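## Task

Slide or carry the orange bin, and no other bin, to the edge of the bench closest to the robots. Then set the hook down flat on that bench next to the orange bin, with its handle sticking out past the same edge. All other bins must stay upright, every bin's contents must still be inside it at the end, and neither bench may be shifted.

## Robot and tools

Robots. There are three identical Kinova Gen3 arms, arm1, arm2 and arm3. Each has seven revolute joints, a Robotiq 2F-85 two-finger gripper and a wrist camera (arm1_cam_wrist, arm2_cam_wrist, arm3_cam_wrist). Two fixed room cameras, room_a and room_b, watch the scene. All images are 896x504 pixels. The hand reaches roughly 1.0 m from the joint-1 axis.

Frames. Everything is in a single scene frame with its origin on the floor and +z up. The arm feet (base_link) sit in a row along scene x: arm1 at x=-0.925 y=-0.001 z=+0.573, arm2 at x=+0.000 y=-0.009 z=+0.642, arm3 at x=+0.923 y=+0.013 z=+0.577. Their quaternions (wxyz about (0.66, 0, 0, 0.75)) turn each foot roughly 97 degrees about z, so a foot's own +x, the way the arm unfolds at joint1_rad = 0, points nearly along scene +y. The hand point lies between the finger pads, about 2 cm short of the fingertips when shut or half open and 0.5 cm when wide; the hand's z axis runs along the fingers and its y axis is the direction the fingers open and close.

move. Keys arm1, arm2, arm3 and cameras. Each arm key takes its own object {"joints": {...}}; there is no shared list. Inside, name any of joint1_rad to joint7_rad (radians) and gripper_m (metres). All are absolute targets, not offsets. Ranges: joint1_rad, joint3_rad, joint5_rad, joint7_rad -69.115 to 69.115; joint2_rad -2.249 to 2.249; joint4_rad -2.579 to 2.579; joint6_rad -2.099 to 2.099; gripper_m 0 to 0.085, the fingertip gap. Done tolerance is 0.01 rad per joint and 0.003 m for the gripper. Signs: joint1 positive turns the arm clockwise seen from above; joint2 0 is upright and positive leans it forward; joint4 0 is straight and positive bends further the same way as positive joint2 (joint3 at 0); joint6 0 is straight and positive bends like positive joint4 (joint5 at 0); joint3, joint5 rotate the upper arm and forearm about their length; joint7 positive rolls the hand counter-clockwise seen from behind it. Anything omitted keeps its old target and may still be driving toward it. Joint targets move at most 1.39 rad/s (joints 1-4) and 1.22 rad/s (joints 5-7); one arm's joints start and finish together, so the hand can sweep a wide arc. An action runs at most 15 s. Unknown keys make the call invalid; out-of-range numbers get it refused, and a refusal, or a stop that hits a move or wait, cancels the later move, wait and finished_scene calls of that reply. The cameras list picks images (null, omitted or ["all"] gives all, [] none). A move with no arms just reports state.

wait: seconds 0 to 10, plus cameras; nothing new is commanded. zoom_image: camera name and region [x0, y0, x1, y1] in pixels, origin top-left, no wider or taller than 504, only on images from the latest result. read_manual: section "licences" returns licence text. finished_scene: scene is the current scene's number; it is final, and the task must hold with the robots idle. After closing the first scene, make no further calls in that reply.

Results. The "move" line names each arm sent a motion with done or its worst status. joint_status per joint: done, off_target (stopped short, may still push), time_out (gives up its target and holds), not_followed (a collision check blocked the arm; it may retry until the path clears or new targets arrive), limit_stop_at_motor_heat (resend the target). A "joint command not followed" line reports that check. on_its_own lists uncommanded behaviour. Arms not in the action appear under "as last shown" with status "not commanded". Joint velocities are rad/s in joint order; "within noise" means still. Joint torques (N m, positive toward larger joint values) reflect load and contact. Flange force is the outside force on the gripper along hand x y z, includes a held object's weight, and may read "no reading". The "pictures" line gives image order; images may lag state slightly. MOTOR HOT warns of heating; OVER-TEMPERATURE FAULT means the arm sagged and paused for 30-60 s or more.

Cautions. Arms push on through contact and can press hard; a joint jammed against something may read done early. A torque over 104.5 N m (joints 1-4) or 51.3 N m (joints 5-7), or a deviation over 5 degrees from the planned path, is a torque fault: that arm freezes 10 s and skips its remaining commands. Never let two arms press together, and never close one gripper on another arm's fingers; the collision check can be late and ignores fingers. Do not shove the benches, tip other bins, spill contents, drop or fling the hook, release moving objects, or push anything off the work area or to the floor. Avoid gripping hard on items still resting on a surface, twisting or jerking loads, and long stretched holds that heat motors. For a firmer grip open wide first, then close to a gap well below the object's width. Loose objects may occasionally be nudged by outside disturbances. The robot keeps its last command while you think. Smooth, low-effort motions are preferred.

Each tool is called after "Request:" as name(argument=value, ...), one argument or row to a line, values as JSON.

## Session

Request:
move(
  cameras=["room_a","room_b"],
)

Request:
zoom_image(
  camera="room_a",
  region=[490, 180, 760, 480],
)

Request:
zoom_image(
  camera="room_b",
  region=[450, 150, 750, 350],
)

Scene clock: 0.00 s.
Joint torques (N m): no reading
Flange force (N): no reading
Joint velocities: within noise
arm1.joint_positions: joint1_rad=+0.603 joint2_rad=-0.399 joint3_rad=-0.041 joint4_rad=+1.662 joint5_rad=+0.010 joint6_rad=+2.038 joint7_rad=+1.045 gripper_m=+0.085
arm1.joint_status: not commanded
arm1.hand: x=-0.8659 y=+0.0675 z=+1.0332 quat_wxyz=(+0.045, +0.296, -0.952, +0.068) (m; scene frame)
arm2.joint_positions: joint1_rad=-0.207 joint2_rad=-0.330 joint3_rad=+0.021 joint4_rad=+1.370 joint5_rad=+0.011 joint6_rad=+2.054 joint7_rad=+0.801 gripper_m=+0.085
arm2.joint_status: not commanded
arm2.hand: x=-0.0213 y=+0.1506 z=+1.1708 quat_wxyz=(-0.005, +0.529, -0.848, -0.015) (m; scene frame)
arm3.joint_positions: joint1_rad=+0.198 joint2_rad=-0.202 joint3_rad=-0.085 joint4_rad=+1.627 joint5_rad=-0.103 joint6_rad=+1.830 joint7_rad=+0.908 gripper_m=+0.085
arm3.joint_status: not commanded
arm3.hand: x=+0.9275 y=+0.2057 z=+1.0109 quat_wxyz=(+0.070, +0.427, -0.901, +0.031) (m; scene frame)
pictures: room_a, room_b

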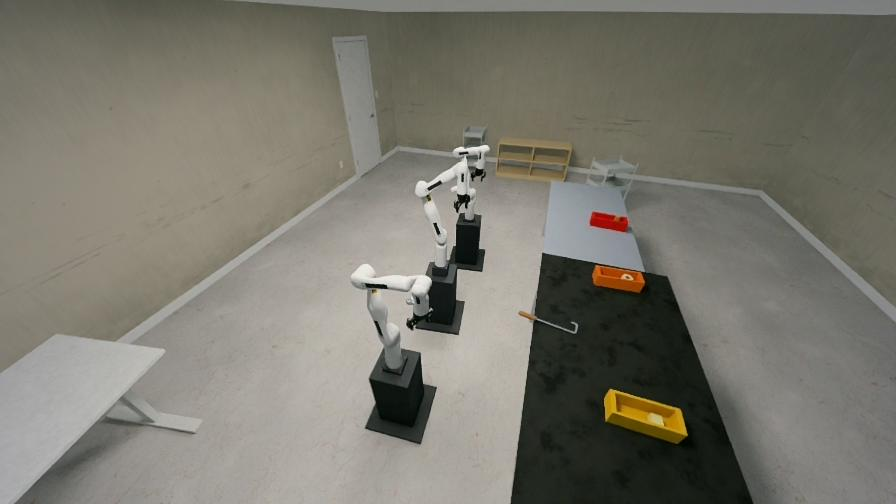

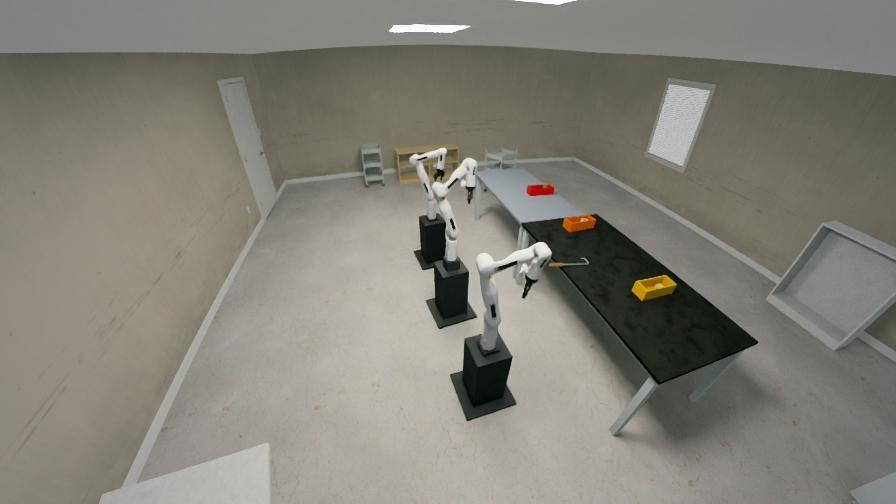

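Scaled by 1.680 from the camera's 896x504 image, which has a finer 1280x720 frame.

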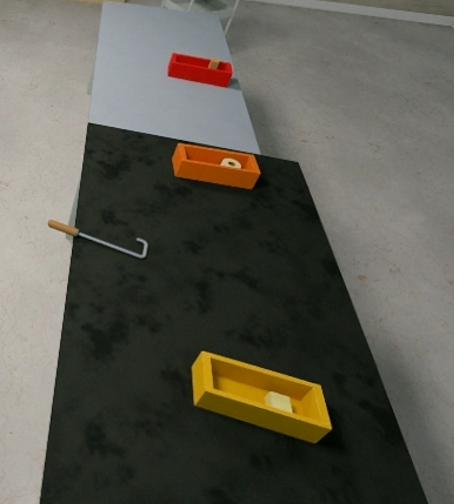

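Scaled by 1.680 from the camera's 896x504 image, which has a finer 1280x720 frame.

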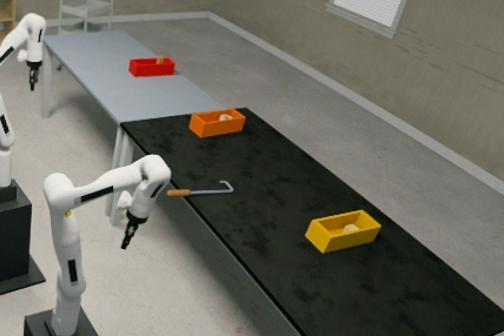

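Request:
move(
  arm2={"joints":{"joint1_rad":0.65,"joint2_rad":-0.2,"joint3_rad":0,"joint4_rad":1.2,"joint5_rad":0,"joint6_rad":1.3,"joint7_rad":-1.57}},
  cameras=["arm2_cam_wrist"],
)

Request:
move(
  arm2={"joints":{"joint1_rad":0.1}},
  cameras=["arm2_cam_wrist"],
)

Scene clock: 5.43 s.
Joint torques (N m): arm1=[-0.51 0.17 -0.16 -7.97 -0.26 0.82 -0.05] | arm2=[-1.54 -4.27 0.46 -11.58 -0.17 -2.18 0.15] | arm3=[0.76 -4.3 1.21 -8.44 -0.09 0.63 -0.14]
Flange force (N): arm1=[-0.3 -1.0 0.3] | arm2=[-12.1 -2.4 2.3] | arm3=[2.0 2.8 1.5]
move: arm2 done
Joint velocities: within noise
arm1, arm3: as last shown
arm2.joint_positions: joint1_rad=+0.650 joint2_rad=-0.200 joint3_rad=+0.000 joint4_rad=+1.200 joint5_rad=+0.000 joint6_rad=+1.300 joint7_rad=-1.570 gripper_m=+0.085
arm2.joint_status: all done
arm2.hand: x=+0.2230 y=+0.3482 z=+1.2975 quat_wxyz=(+0.198, -0.790, -0.463, -0.351) (m; scene frame)
pictures: arm2_cam_wrist

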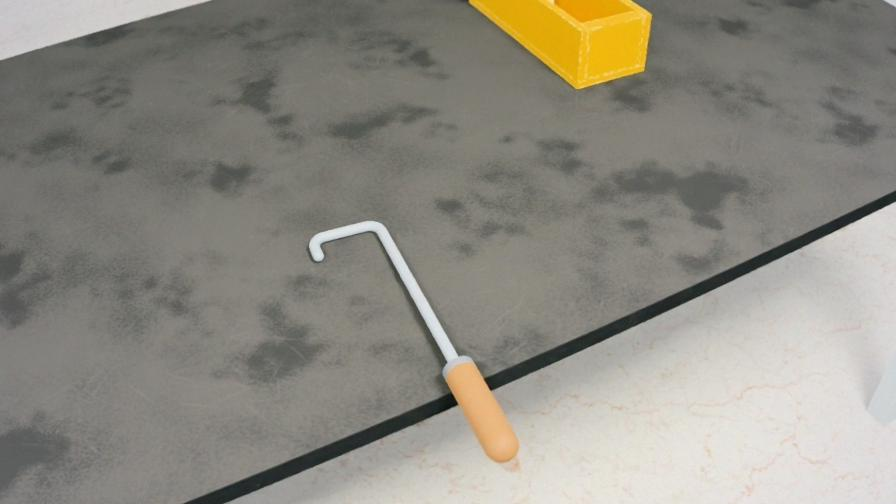

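Scene clock: 7.33 s.
Joint torques (N m): arm1=[-0.59 0.16 -0.22 -8.04 -0.18 0.8 -0.07] | arm2=[-1.68 -4.38 0.41 -11.53 -0.19 -2.16 0.15] | arm3=[0.81 -4.29 1.22 -8.49 -0.08 0.62 -0.15]
Flange force (N): arm1=[-0.2 -1.1 0.5] | arm2=[-11.9 -2.4 2.2] | arm3=[2.1 2.7 1.6]
move: arm2 done
Joint velocities: within noise
arm1, arm3: as last shown
arm2.joint_positions: joint1_rad=+0.100 joint2_rad=-0.200 joint3_rad=+0.000 joint4_rad=+1.200 joint5_rad=+0.000 joint6_rad=+1.300 joint7_rad=-1.570 gripper_m=+0.085
arm2.joint_status: all done
arm2.hand: x=+0.0084 y=+0.4151 z=+1.2954 quat_wxyz=(+0.287, -0.636, -0.659, -0.280) (m; scene frame)
pictures: arm2_cam_wrist

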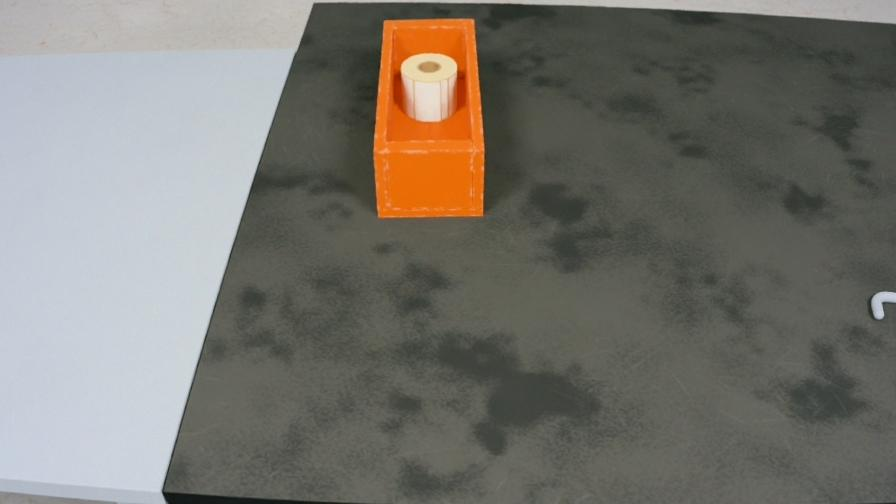

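Request:
move(
  arm2={"joints":{"joint1_rad":0.9933,"joint2_rad":0.5,"joint4_rad":1.4411,"joint5_rad":0.7921,"joint6_rad":-1.2425,"joint7_rad":-1.9074}},
  cameras=[],
)

Request:
move(
  arm2={"joints":{"joint2_rad":1.227}},
  cameras=["arm2_cam_wrist"],
)

Scene clock: 15.93 s.
Joint torques (N m): arm1=[-0.5 0.12 -0.19 -8.04 -0.3 0.8 -0.07] | arm2=[-1.33 -17.52 -0.12 -11.66 -2.02 -1.62 0.14] | arm3=[0.81 -4.26 1.23 -8.48 -0.09 0.59 -0.15]
Flange force (N): arm1=[-0.4 -1.1 0.5] | arm2=[7.0 -4.4 -8.3] | arm3=[2.2 2.7 1.5]
move: arm2 done
Joint velocities: within noise
arm1, arm3: as last shown
arm2.joint_positions: joint1_rad=+0.993 joint2_rad=+0.500 joint3_rad=+0.000 joint4_rad=+1.441 joint5_rad=+0.792 joint6_rad=-1.242 joint7_rad=-1.907 gripper_m=+0.085
arm2.joint_status: all done
arm2.hand: x=+0.3793 y=+0.5748 z=+1.3321 quat_wxyz=(+0.437, -0.240, -0.445, -0.744) (m; scene frame)
pictures: none
No camera images: "cameras" was empty.

Scene clock: 18.03 s.
Joint torques (N m): arm1=[-0.47 0.1 -0.21 -8.04 -0.27 0.77 -0.06] | arm2=[-1.26 -23 -0.82 -8.05 -1.12 -2.74 0.15] | arm3=[0.78 -4.28 1.23 -8.47 -0.08 0.61 -0.15]
Flange force (N): arm1=[-0.4 -1.1 0.4] | arm2=[7.3 -5.1 -8.7] | arm3=[2.1 2.7 1.5]
move: arm2 done
Joint velocities: within noise
arm1, arm3: as last shown
arm2.joint_positions: joint1_rad=+0.993 joint2_rad=+1.227 joint3_rad=+0.000 joint4_rad=+1.441 joint5_rad=+0.792 joint6_rad=-1.243 joint7_rad=-1.907 gripper_m=+0.085
arm2.joint_status: all done
arm2.hand: x=+0.4624 y=+0.6354 z=+0.7863 quat_wxyz=(+0.469, -0.529, -0.469, -0.530) (m; scene frame)
pictures: arm2_cam_wrist

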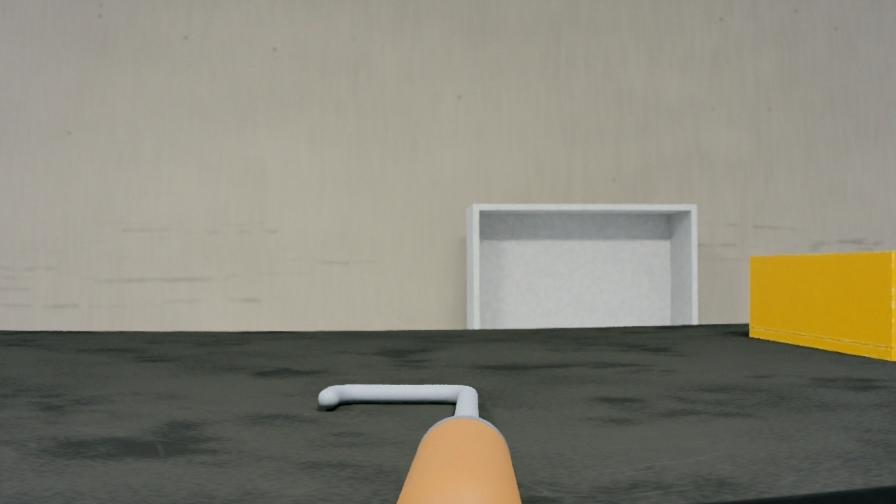

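Request:
move(
  arm2={"joints":{"joint1_rad":0.9076,"joint2_rad":1.316,"joint4_rad":1.1619,"joint5_rad":0.7638,"joint6_rad":-1.0744,"joint7_rad":-2.0170}},
  cameras=["arm2_cam_wrist","room_a"],
)

Request:
zoom_image(
  camera="room_a",
  region=[480, 280, 600, 360],
)

Scene clock: 26.23 s.
Joint torques (N m): arm1=[-0.5 0.16 -0.18 -7.96 -0.21 0.78 -0.09] | arm2=[-1.26 -25.03 -0.72 -9.44 -1.29 -2.61 0.17] | arm3=[0.76 -4.26 1.2 -8.48 -0.1 0.6 -0.14]
Flange force (N): arm1=[-0.3 -1.1 0.2] | arm2=[7.3 -5.5 -10.5] | arm3=[2.1 2.6 1.5]
move: arm2 done
Joint velocities: within noise
arm1, arm3: as last shown
arm2.joint_positions: joint1_rad=+0.908 joint2_rad=+1.316 joint3_rad=+0.000 joint4_rad=+1.162 joint5_rad=+0.764 joint6_rad=-1.074 joint7_rad=-2.017 gripper_m=+0.085
arm2.joint_status: all done
arm2.hand: x=+0.4752 y=+0.7143 z=+0.7815 quat_wxyz=(+0.469, -0.529, -0.469, -0.530) (m; scene frame)
pictures: arm2_cam_wrist, room_a

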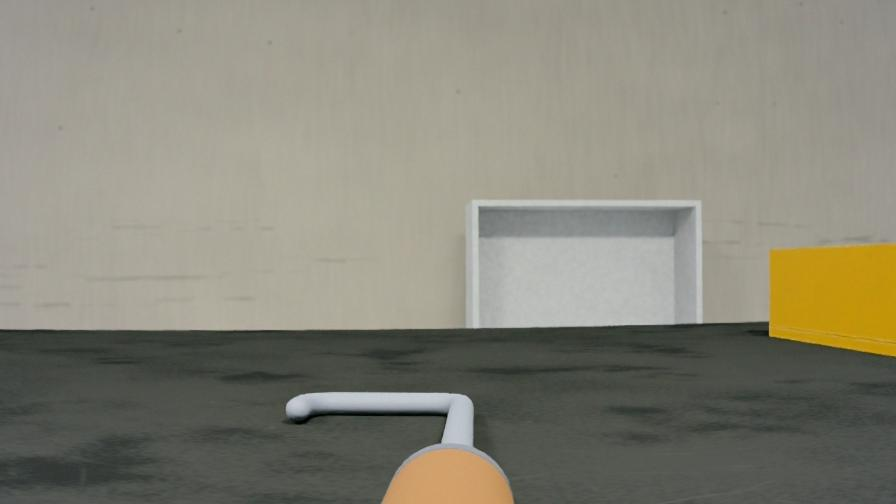

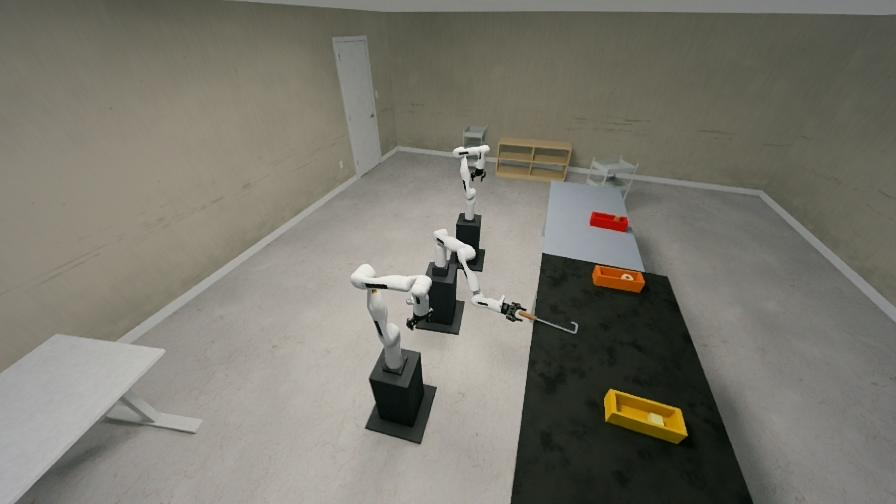

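Scaled by 4.200 from the camera's 896x504 image, which has a finer 1280x720 frame.

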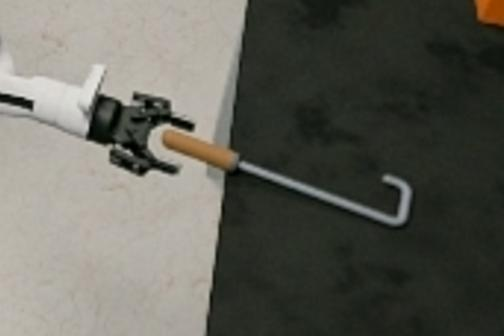

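Request:
move(
  arm2={"joints":{"joint1_rad":0.8772,"joint2_rad":1.3589,"joint4_rad":1.0402,"joint5_rad":0.7643,"joint6_rad":-1.0041,"joint7_rad":-2.0638}},
  cameras=["arm2_cam_wrist","room_a","room_b"],
)

Request:
zoom_image(
  camera="room_a",
  region=[480, 280, 600, 360],
)

Request:
zoom_image(
  camera="room_b",
  region=[500, 220, 620, 300],
)

Scene clock: 33.33 s.
Joint torques (N m): arm1=[-0.58 0.16 -0.23 -7.98 -0.24 0.78 -0.08] | arm2=[-1.5 -25.86 -0.72 -10.29 -1.37 -2.62 0.17] | arm3=[0.77 -4.28 1.22 -8.48 -0.09 0.61 -0.16]
Flange force (N): arm1=[-0.3 -1.2 0.3] | arm2=[7.7 -6.5 -12.9] | arm3=[2.1 2.6 1.6]
move: arm2 done
Joint velocities: within noise
arm1, arm3: as last shown
arm2.joint_positions: joint1_rad=+0.877 joint2_rad=+1.359 joint3_rad=+0.000 joint4_rad=+1.040 joint5_rad=+0.764 joint6_rad=-1.004 joint7_rad=-2.064 gripper_m=+0.085
arm2.joint_status: all done
arm2.hand: x=+0.4781 y=+0.7443 z=+0.7795 quat_wxyz=(+0.469, -0.529, -0.469, -0.530) (m; scene frame)
pictures: arm2_cam_wrist, room_a, room_b

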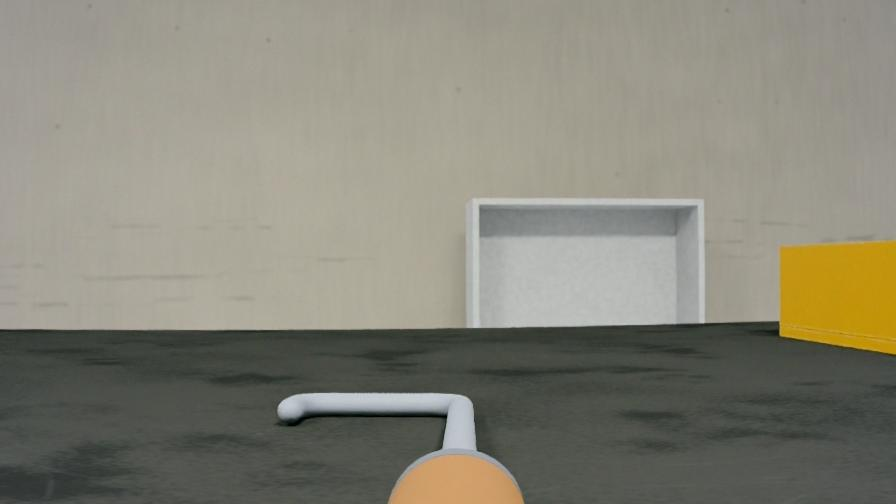

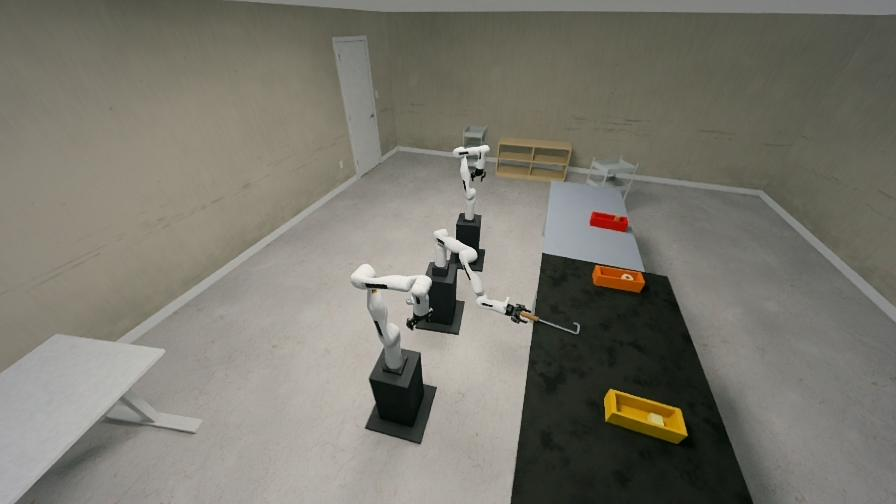

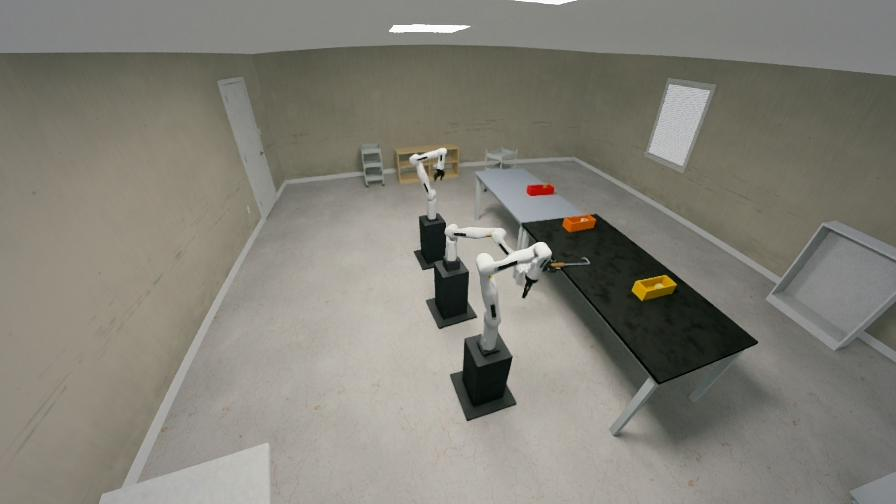

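Scaled by 4.200 from the camera's 896x504 image, which has a finer 1280x720 frame.

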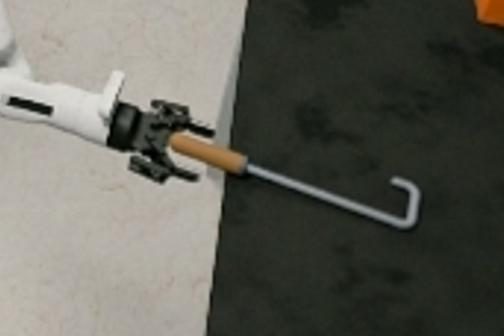

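Scaled by 4.200 from the camera's 896x504 image, which has a finer 1280x720 frame.

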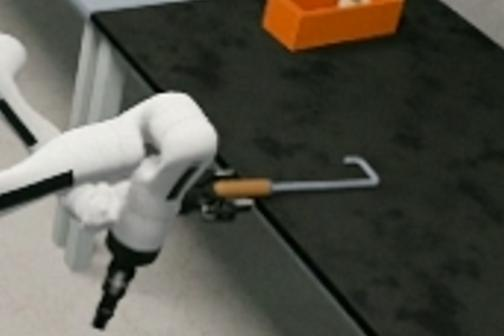

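Request:
move(
  arm2={"joints":{"joint1_rad":0.8894,"joint2_rad":1.3417,"joint4_rad":1.0889,"joint5_rad":0.7641,"joint6_rad":-1.0322,"joint7_rad":-2.0451}},
  cameras=[],
)

Request:
move(
  arm2={"joints":{"gripper_m":0.0}},
  cameras=["arm2_cam_wrist","room_a"],
)

Request:
zoom_image(
  camera="room_a",
  region=[480, 280, 600, 360],
)

Scene clock: 38.57 s.
Joint torques (N m): arm1=[-0.53 0.16 -0.14 -7.97 -0.23 0.8 -0.09] | arm2=[-1.19 -25.51 -0.63 -9.92 -1.33 -2.59 0.14] | arm3=[0.76 -4.28 1.21 -8.47 -0.1 0.63 -0.14]
Flange force (N): arm1=[-0.2 -1.0 0.3] | arm2=[7.5 -6.4 -11.7] | arm3=[2.0 2.7 1.6]
move: arm2 done
Joint velocities: within noise
arm1, arm3: as last shown
arm2.joint_positions: joint1_rad=+0.889 joint2_rad=+1.342 joint3_rad=+0.000 joint4_rad=+1.089 joint5_rad=+0.764 joint6_rad=-1.032 joint7_rad=-2.045 gripper_m=+0.085
arm2.joint_status: all done
arm2.hand: x=+0.4772 y=+0.7324 z=+0.7801 quat_wxyz=(+0.469, -0.529, -0.469, -0.530) (m; scene frame)
pictures: none
No camera images: "cameras" was empty.

Scene clock: 39.67 s.
Joint torques (N m): arm1=[-0.54 0.15 -0.15 -8 -0.23 0.76 -0.11] | arm2=[-1.32 -25.74 -0.81 -10.09 -1.36 -2.7 0.14] | arm3=[0.76 -4.29 1.23 -8.48 -0.1 0.61 -0.14]
Flange force (N): arm1=[-0.2 -1.1 0.2] | arm2=[7.4 -6.3 -11.9] | arm3=[2.1 2.7 1.6]
move: arm2 off_target
Joint velocities: within noise
arm1.joint_positions: joint1_rad=+0.603 joint2_rad=-0.399 joint3_rad=-0.041 joint4_rad=+1.662 joint5_rad=+0.010 joint6_rad=+2.038 joint7_rad=+1.045 gripper_m=+0.085
arm1.joint_status: not commanded
arm1.hand: x=-0.8659 y=+0.0675 z=+1.0332 quat_wxyz=(+0.045, +0.296, -0.952, +0.068) (m; scene frame)
arm2.joint_positions: joint1_rad=+0.889 joint2_rad=+1.342 joint3_rad=+0.000 joint4_rad=+1.089 joint5_rad=+0.764 joint6_rad=-1.032 joint7_rad=-2.045 gripper_m=+0.028
arm2.joint_status: gripper_m off_target (ended at +0.028, target +0.000)
arm2.hand: x=+0.4772 y=+0.7324 z=+0.7801 quat_wxyz=(+0.469, -0.529, -0.469, -0.530) (m; scene frame)
arm3.joint_positions: joint1_rad=+0.198 joint2_rad=-0.202 joint3_rad=-0.085 joint4_rad=+1.627 joint5_rad=-0.103 joint6_rad=+1.830 joint7_rad=+0.908 gripper_m=+0.085
arm3.joint_status: not commanded
arm3.hand: x=+0.9275 y=+0.2057 z=+1.0109 quat_wxyz=(+0.070, +0.427, -0.901, +0.031) (m; scene frame)
pictures: arm2_cam_wrist, room_a

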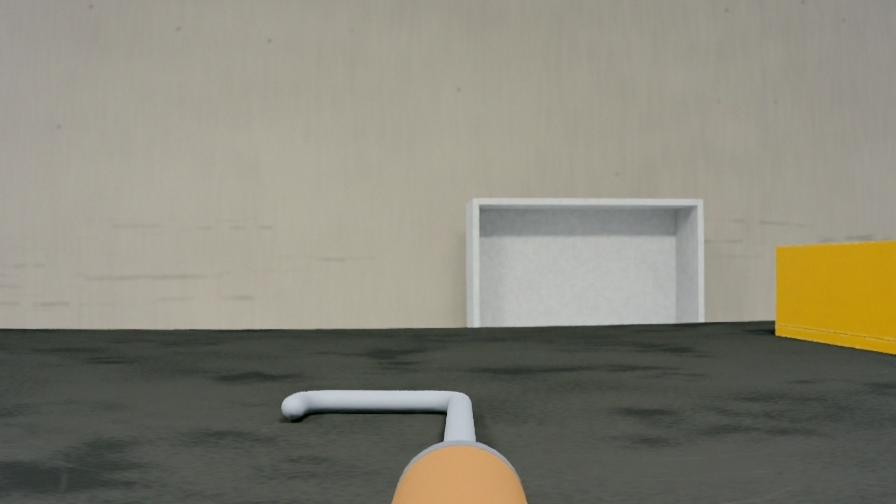

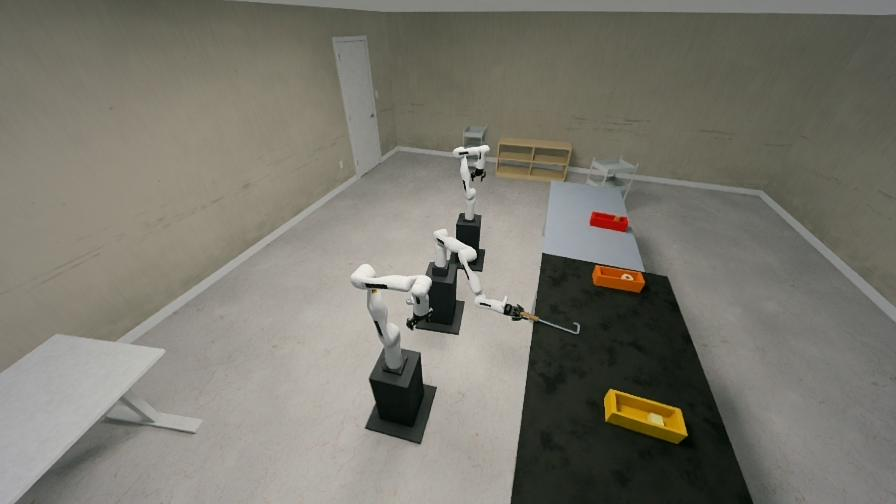

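Scaled by 4.200 from the camera's 896x504 image, which has a finer 1280x720 frame.

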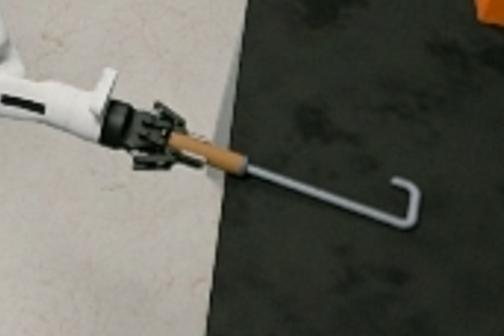

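Request:
move(
  arm2={"joints":{"joint2_rad":1.1}},
  cameras=["arm2_cam_wrist","room_a"],
)

Request:
zoom_image(
  camera="room_a",
  region=[480, 260, 600, 340],
)

Scene clock: 42.63 s.
Joint torques (N m): arm1=[-0.55 0.21 -0.24 -7.98 -0.22 0.84 -0.06] | arm2=[-1.19 -29.05 -1.52 -13.63 -2.51 -3.81 0.11] | arm3=[0.78 -4.23 1.19 -8.47 -0.1 0.64 -0.15]
Flange force (N): arm1=[-0.3 -1.2 0.5] | arm2=[3.8 -6.6 -12.1] | arm3=[2.1 2.6 1.7]
move: arm2 done
Joint velocities: within noise
arm1, arm3: as last shown
arm2.joint_positions: joint1_rad=+0.889 joint2_rad=+1.100 joint3_rad=+0.000 joint4_rad=+1.089 joint5_rad=+0.764 joint6_rad=-1.032 joint7_rad=-2.045 gripper_m=+0.028
arm2.joint_status: all done
arm2.hand: x=+0.4816 y=+0.7414 z=+0.9911 quat_wxyz=(+0.474, -0.439, -0.459, -0.610) (m; scene frame)
pictures: arm2_cam_wrist, room_a

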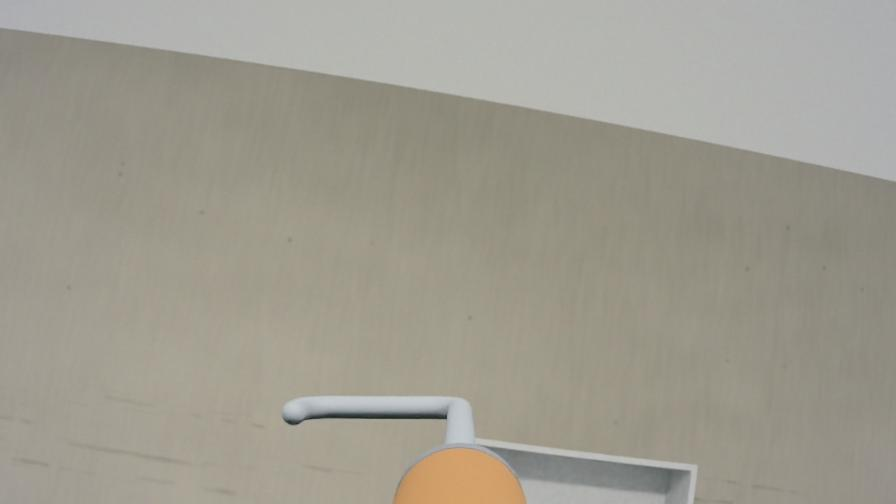

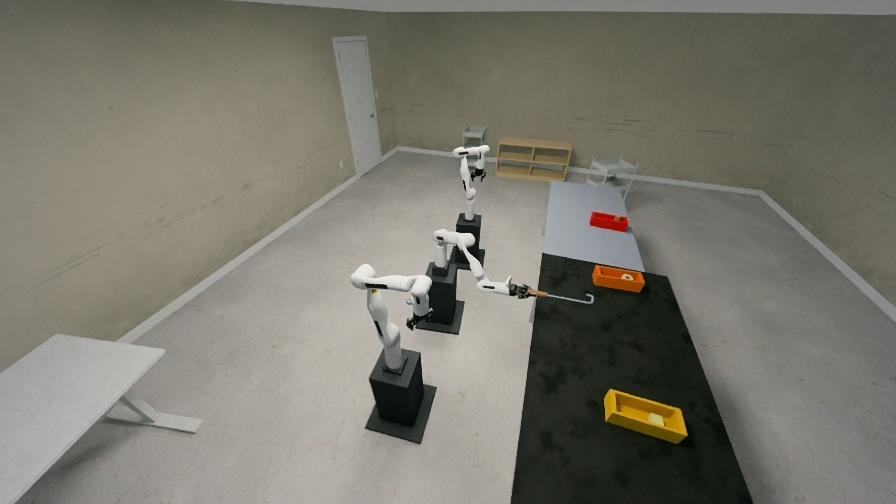

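Scaled by 4.200 from the camera's 896x504 image, which has a finer 1280x720 frame.

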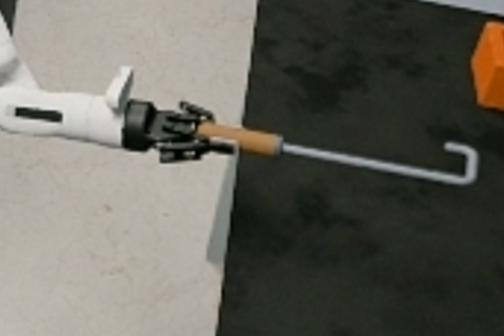

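Request:
move(
  arm2={"joints":{"joint1_rad":0.0,"joint2_rad":0.5089,"joint4_rad":1.9167,"joint5_rad":-0.1709,"joint6_rad":-0.8789,"joint7_rad":0.108}},
  cameras=["arm2_cam_wrist"],
)

Request:
move(
  arm2={"joints":{"joint1_rad":0.045,"joint2_rad":0.984,"joint4_rad":1.0813,"joint5_rad":-0.1752,"joint6_rad":-0.518,"joint7_rad":0.1501}},
  cameras=["arm2_cam_wrist","room_a","room_b"],
)

Request:
zoom_image(
  camera="room_a",
  region=[540, 220, 660, 300],
)

Request:
zoom_image(
  camera="room_b",
  region=[500, 170, 620, 250],
)

Scene clock: 49.37 s.
Joint torques (N m): arm1=[-0.54 0.19 -0.18 -8.05 -0.21 0.79 -0.11] | arm2=[-1.55 -20.04 1.01 -13.03 0.11 -4.69 0.06] | arm3=[0.77 -4.21 1.2 -8.47 -0.06 0.62 -0.14]
Flange force (N): arm1=[-0.2 -1.2 0.6] | arm2=[-5.7 -1.6 -9.1] | arm3=[2.2 2.6 1.6]
move: arm2 done
Joint velocities: within noise
arm1, arm3: as last shown
arm2.joint_positions: joint1_rad=+0.000 joint2_rad=+0.509 joint3_rad=+0.000 joint4_rad=+1.917 joint5_rad=-0.171 joint6_rad=-0.879 joint7_rad=+0.108 gripper_m=+0.028
arm2.joint_status: all done
arm2.hand: x=-0.0320 y=+0.7197 z=+1.0509 quat_wxyz=(+0.000, +0.001, -0.707, -0.707) (m; scene frame)
pictures: arm2_cam_wrist

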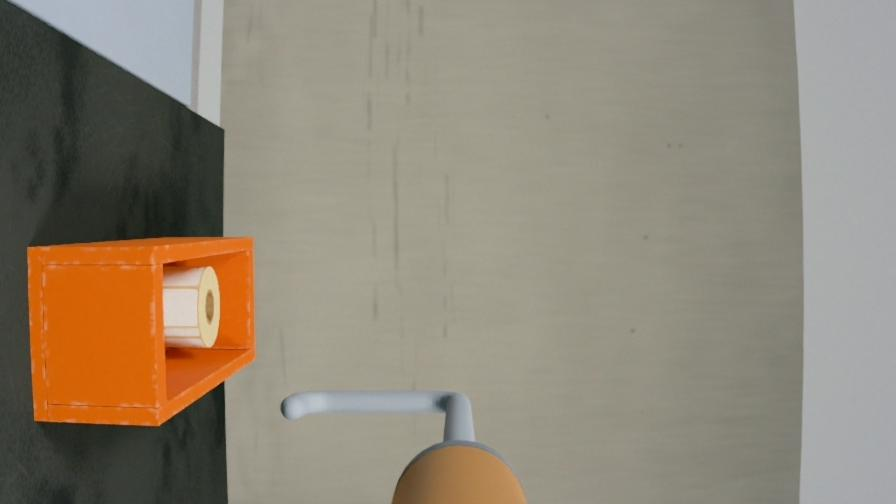

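Scene clock: 51.60 s.
Joint torques (N m): arm1=[-0.53 0.14 -0.19 -7.99 -0.28 0.79 -0.03] | arm2=[-1.45 -29.56 1.23 -15.26 0.08 -4.69 0.13] | arm3=[0.8 -4.24 1.25 -8.46 -0.08 0.63 -0.15]
Flange force (N): arm1=[-0.3 -1.0 0.3] | arm2=[-5.6 -1.9 -15.1] | arm3=[2.2 2.8 1.6]
move: arm2 done
Joint velocities: within noise
arm1, arm3: as last shown
arm2.joint_positions: joint1_rad=+0.045 joint2_rad=+0.984 joint3_rad=+0.000 joint4_rad=+1.081 joint5_rad=-0.175 joint6_rad=-0.518 joint7_rad=+0.150 gripper_m=+0.028
arm2.joint_status: all done
arm2.hand: x=-0.0322 y=+0.9348 z=+1.0010 quat_wxyz=(+0.000, +0.001, -0.707, -0.707) (m; scene frame)
pictures: arm2_cam_wrist, room_a, room_b

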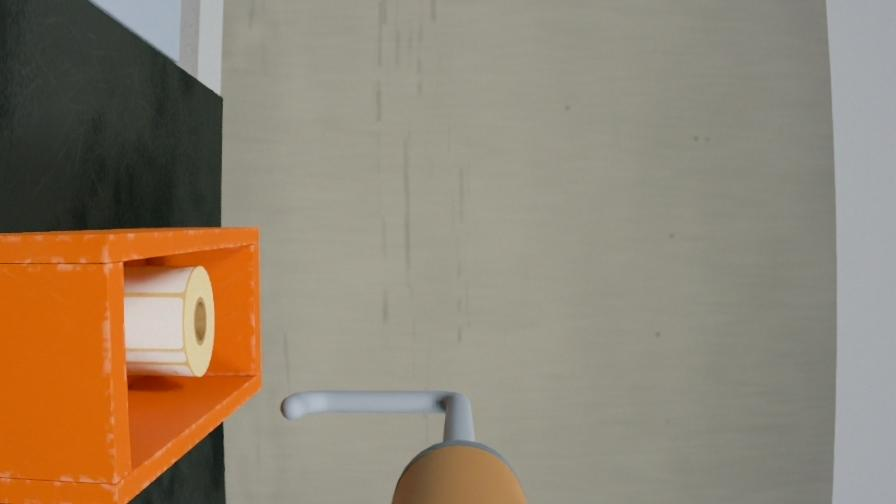

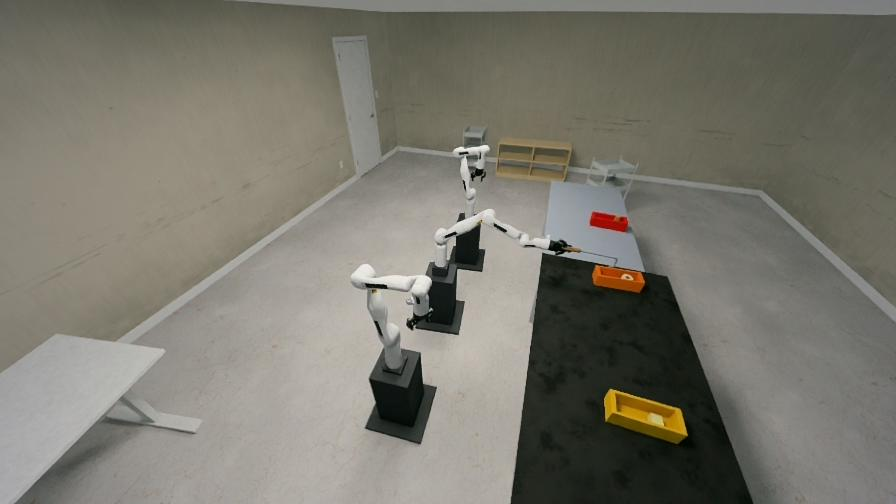

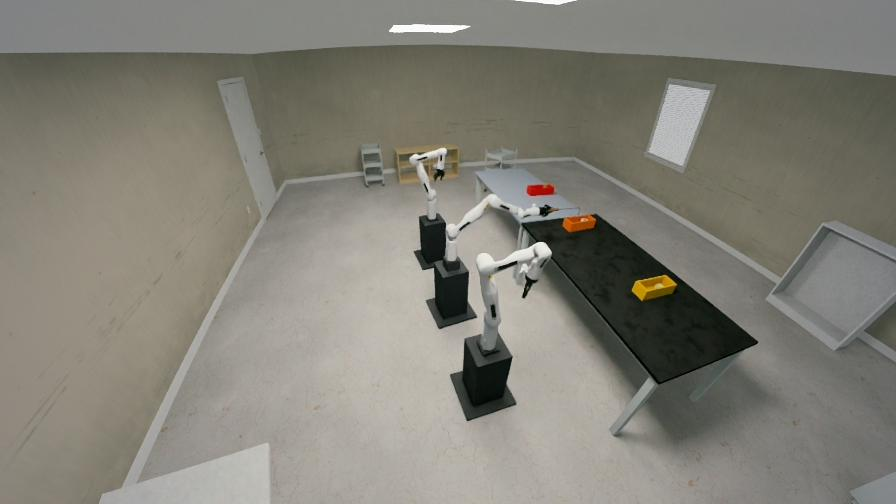

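Scaled by 4.200 from the camera's 896x504 image, which has a finer 1280x720 frame.

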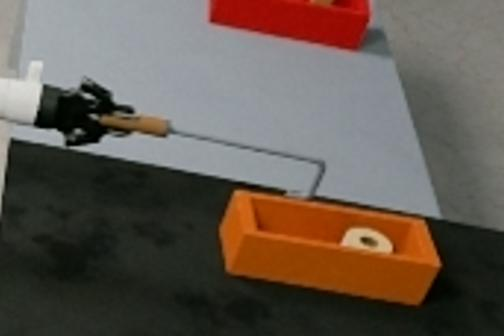

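Scaled by 4.200 from the camera's 896x504 image, which has a finer 1280x720 frame.

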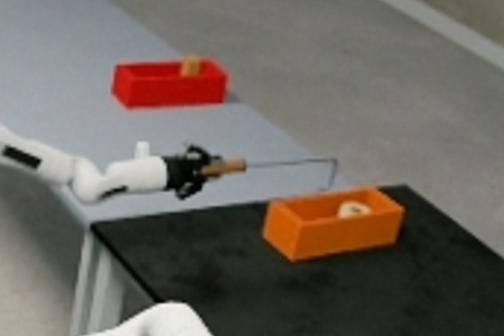

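Request:
move(
  arm2={"joints":{"joint1_rad":0.0143,"joint2_rad":1.1641,"joint4_rad":1.0903,"joint5_rad":-0.1805,"joint6_rad":-0.7086,"joint7_rad":0.1357}},
  cameras=["arm2_cam_wrist","room_a","room_b"],
)

Request:
zoom_image(
  camera="room_a",
  region=[540, 220, 660, 300],
)

Request:
zoom_image(
  camera="room_b",
  region=[500, 170, 620, 250],
)

Scene clock: 58.50 s.
Joint torques (N m): arm1=[-0.53 0.11 -0.19 -7.99 -0.2 0.79 -0.11] | arm2=[-1.45 -30.14 1.4 -14.24 0.15 -4.74 0.1] | arm3=[0.78 -4.26 1.23 -8.45 -0.09 0.62 -0.16]
Flange force (N): arm1=[-0.4 -1.1 0.3] | arm2=[-4.9 1.4 -14.6] | arm3=[2.1 2.7 1.5]
move: arm2 done
Joint velocities: within noise
arm1, arm3: as last shown
arm2.joint_positions: joint1_rad=+0.014 joint2_rad=+1.164 joint3_rad=+0.000 joint4_rad=+1.090 joint5_rad=-0.181 joint6_rad=-0.709 joint7_rad=+0.136 gripper_m=+0.028
arm2.joint_status: all done
arm2.hand: x=-0.0512 y=+0.9348 z=+0.8850 quat_wxyz=(+0.000, +0.001, -0.707, -0.707) (m; scene frame)
pictures: arm2_cam_wrist, room_a, room_b

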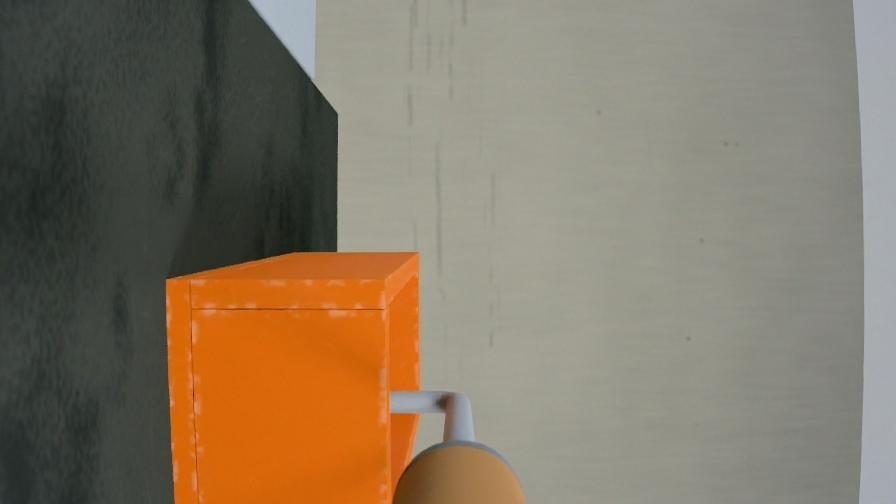

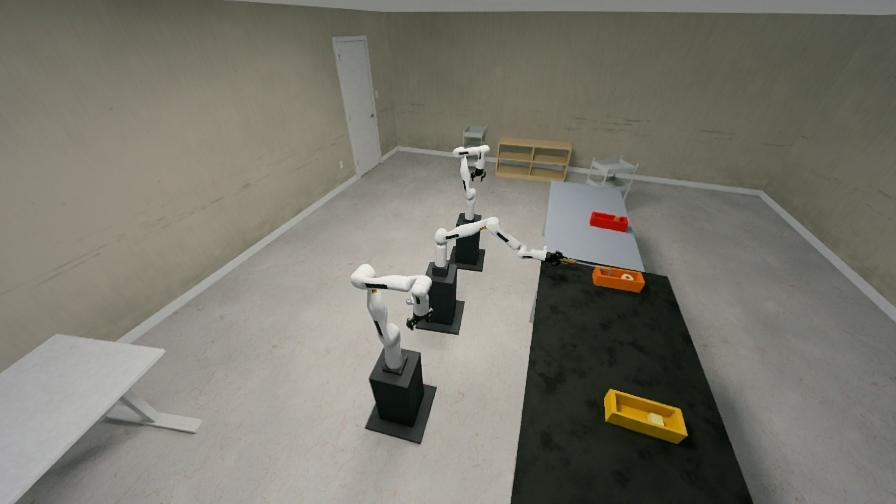

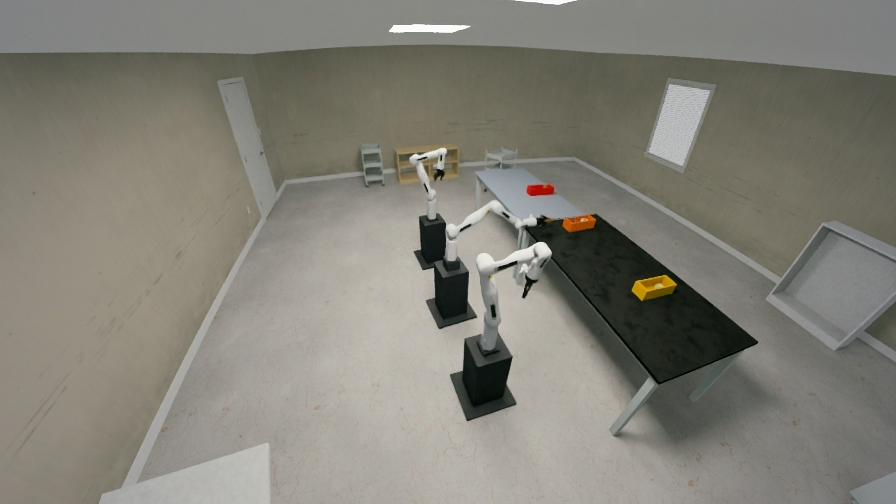

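Scaled by 4.200 from the camera's 896x504 image, which has a finer 1280x720 frame.

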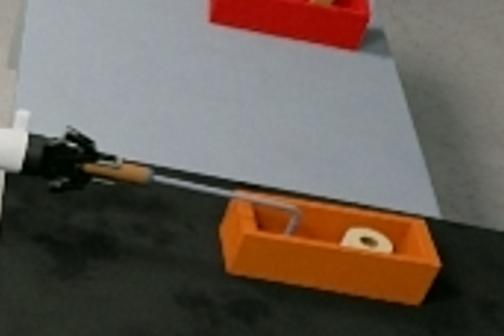

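Scaled by 4.200 from the camera's 896x504 image, which has a finer 1280x720 frame.

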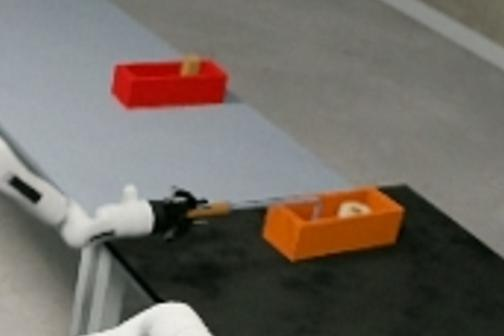

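Request:
move(
  arm2={"joints":{"joint1_rad":-0.0089,"joint2_rad":0.9948,"joint4_rad":1.5666,"joint5_rad":-0.1655,"joint6_rad":-1.0139,"joint7_rad":0.0865}},
  cameras=["arm2_cam_wrist","room_a"],
)

Request:
zoom_image(
  camera="room_a",
  region=[530, 220, 650, 300],
)

Scene clock: 63.63 s.
Joint torques (N m): arm1=[-0.5 0.14 -0.21 -8.1 -0.21 0.79 -0.09] | arm2=[-1.52 -26.68 1.47 -11.88 0.08 -4.83 0.1] | arm3=[0.79 -4.24 1.23 -8.45 -0.08 0.6 -0.14]
Flange force (N): arm1=[-0.3 -1.2 0.7] | arm2=[-4.5 1.0 -8.9] | arm3=[2.2 2.7 1.4]
move: arm2 done
Joint velocities: within noise
arm1, arm3: as last shown
arm2.joint_positions: joint1_rad=-0.009 joint2_rad=+0.995 joint3_rad=+0.000 joint4_rad=+1.567 joint5_rad=-0.165 joint6_rad=-1.014 joint7_rad=+0.087 gripper_m=+0.028
arm2.joint_status: all done
arm2.hand: x=-0.0510 y=+0.8295 z=+0.8851 quat_wxyz=(+0.000, +0.001, -0.707, -0.707) (m; scene frame)
pictures: arm2_cam_wrist, room_a

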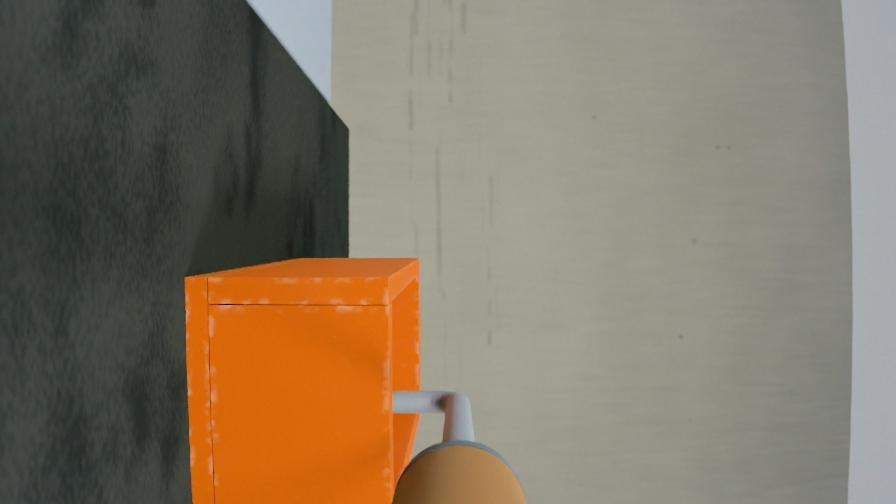

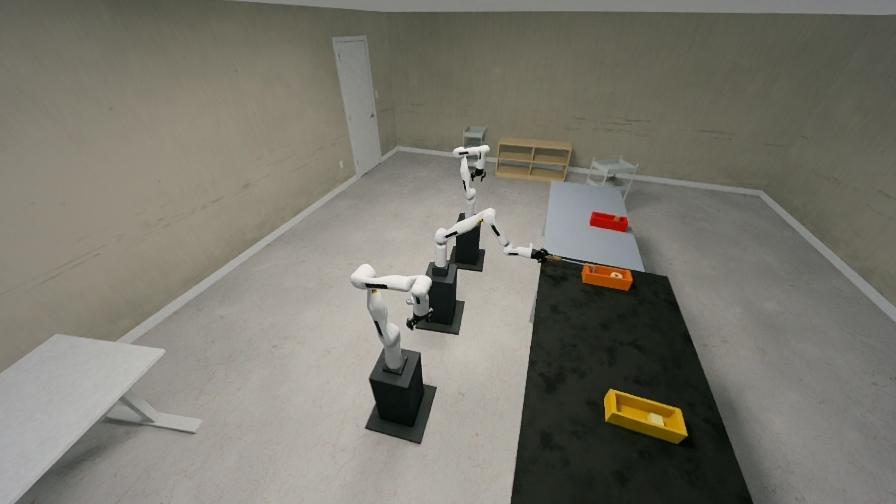

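Scaled by 4.200 from the camera's 896x504 image, which has a finer 1280x720 frame.

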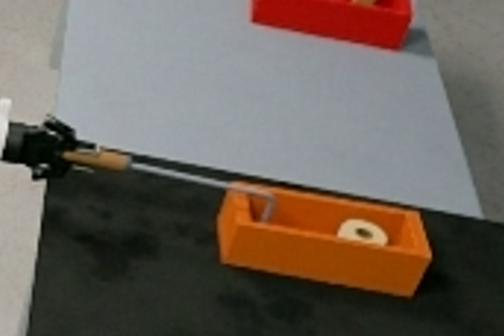

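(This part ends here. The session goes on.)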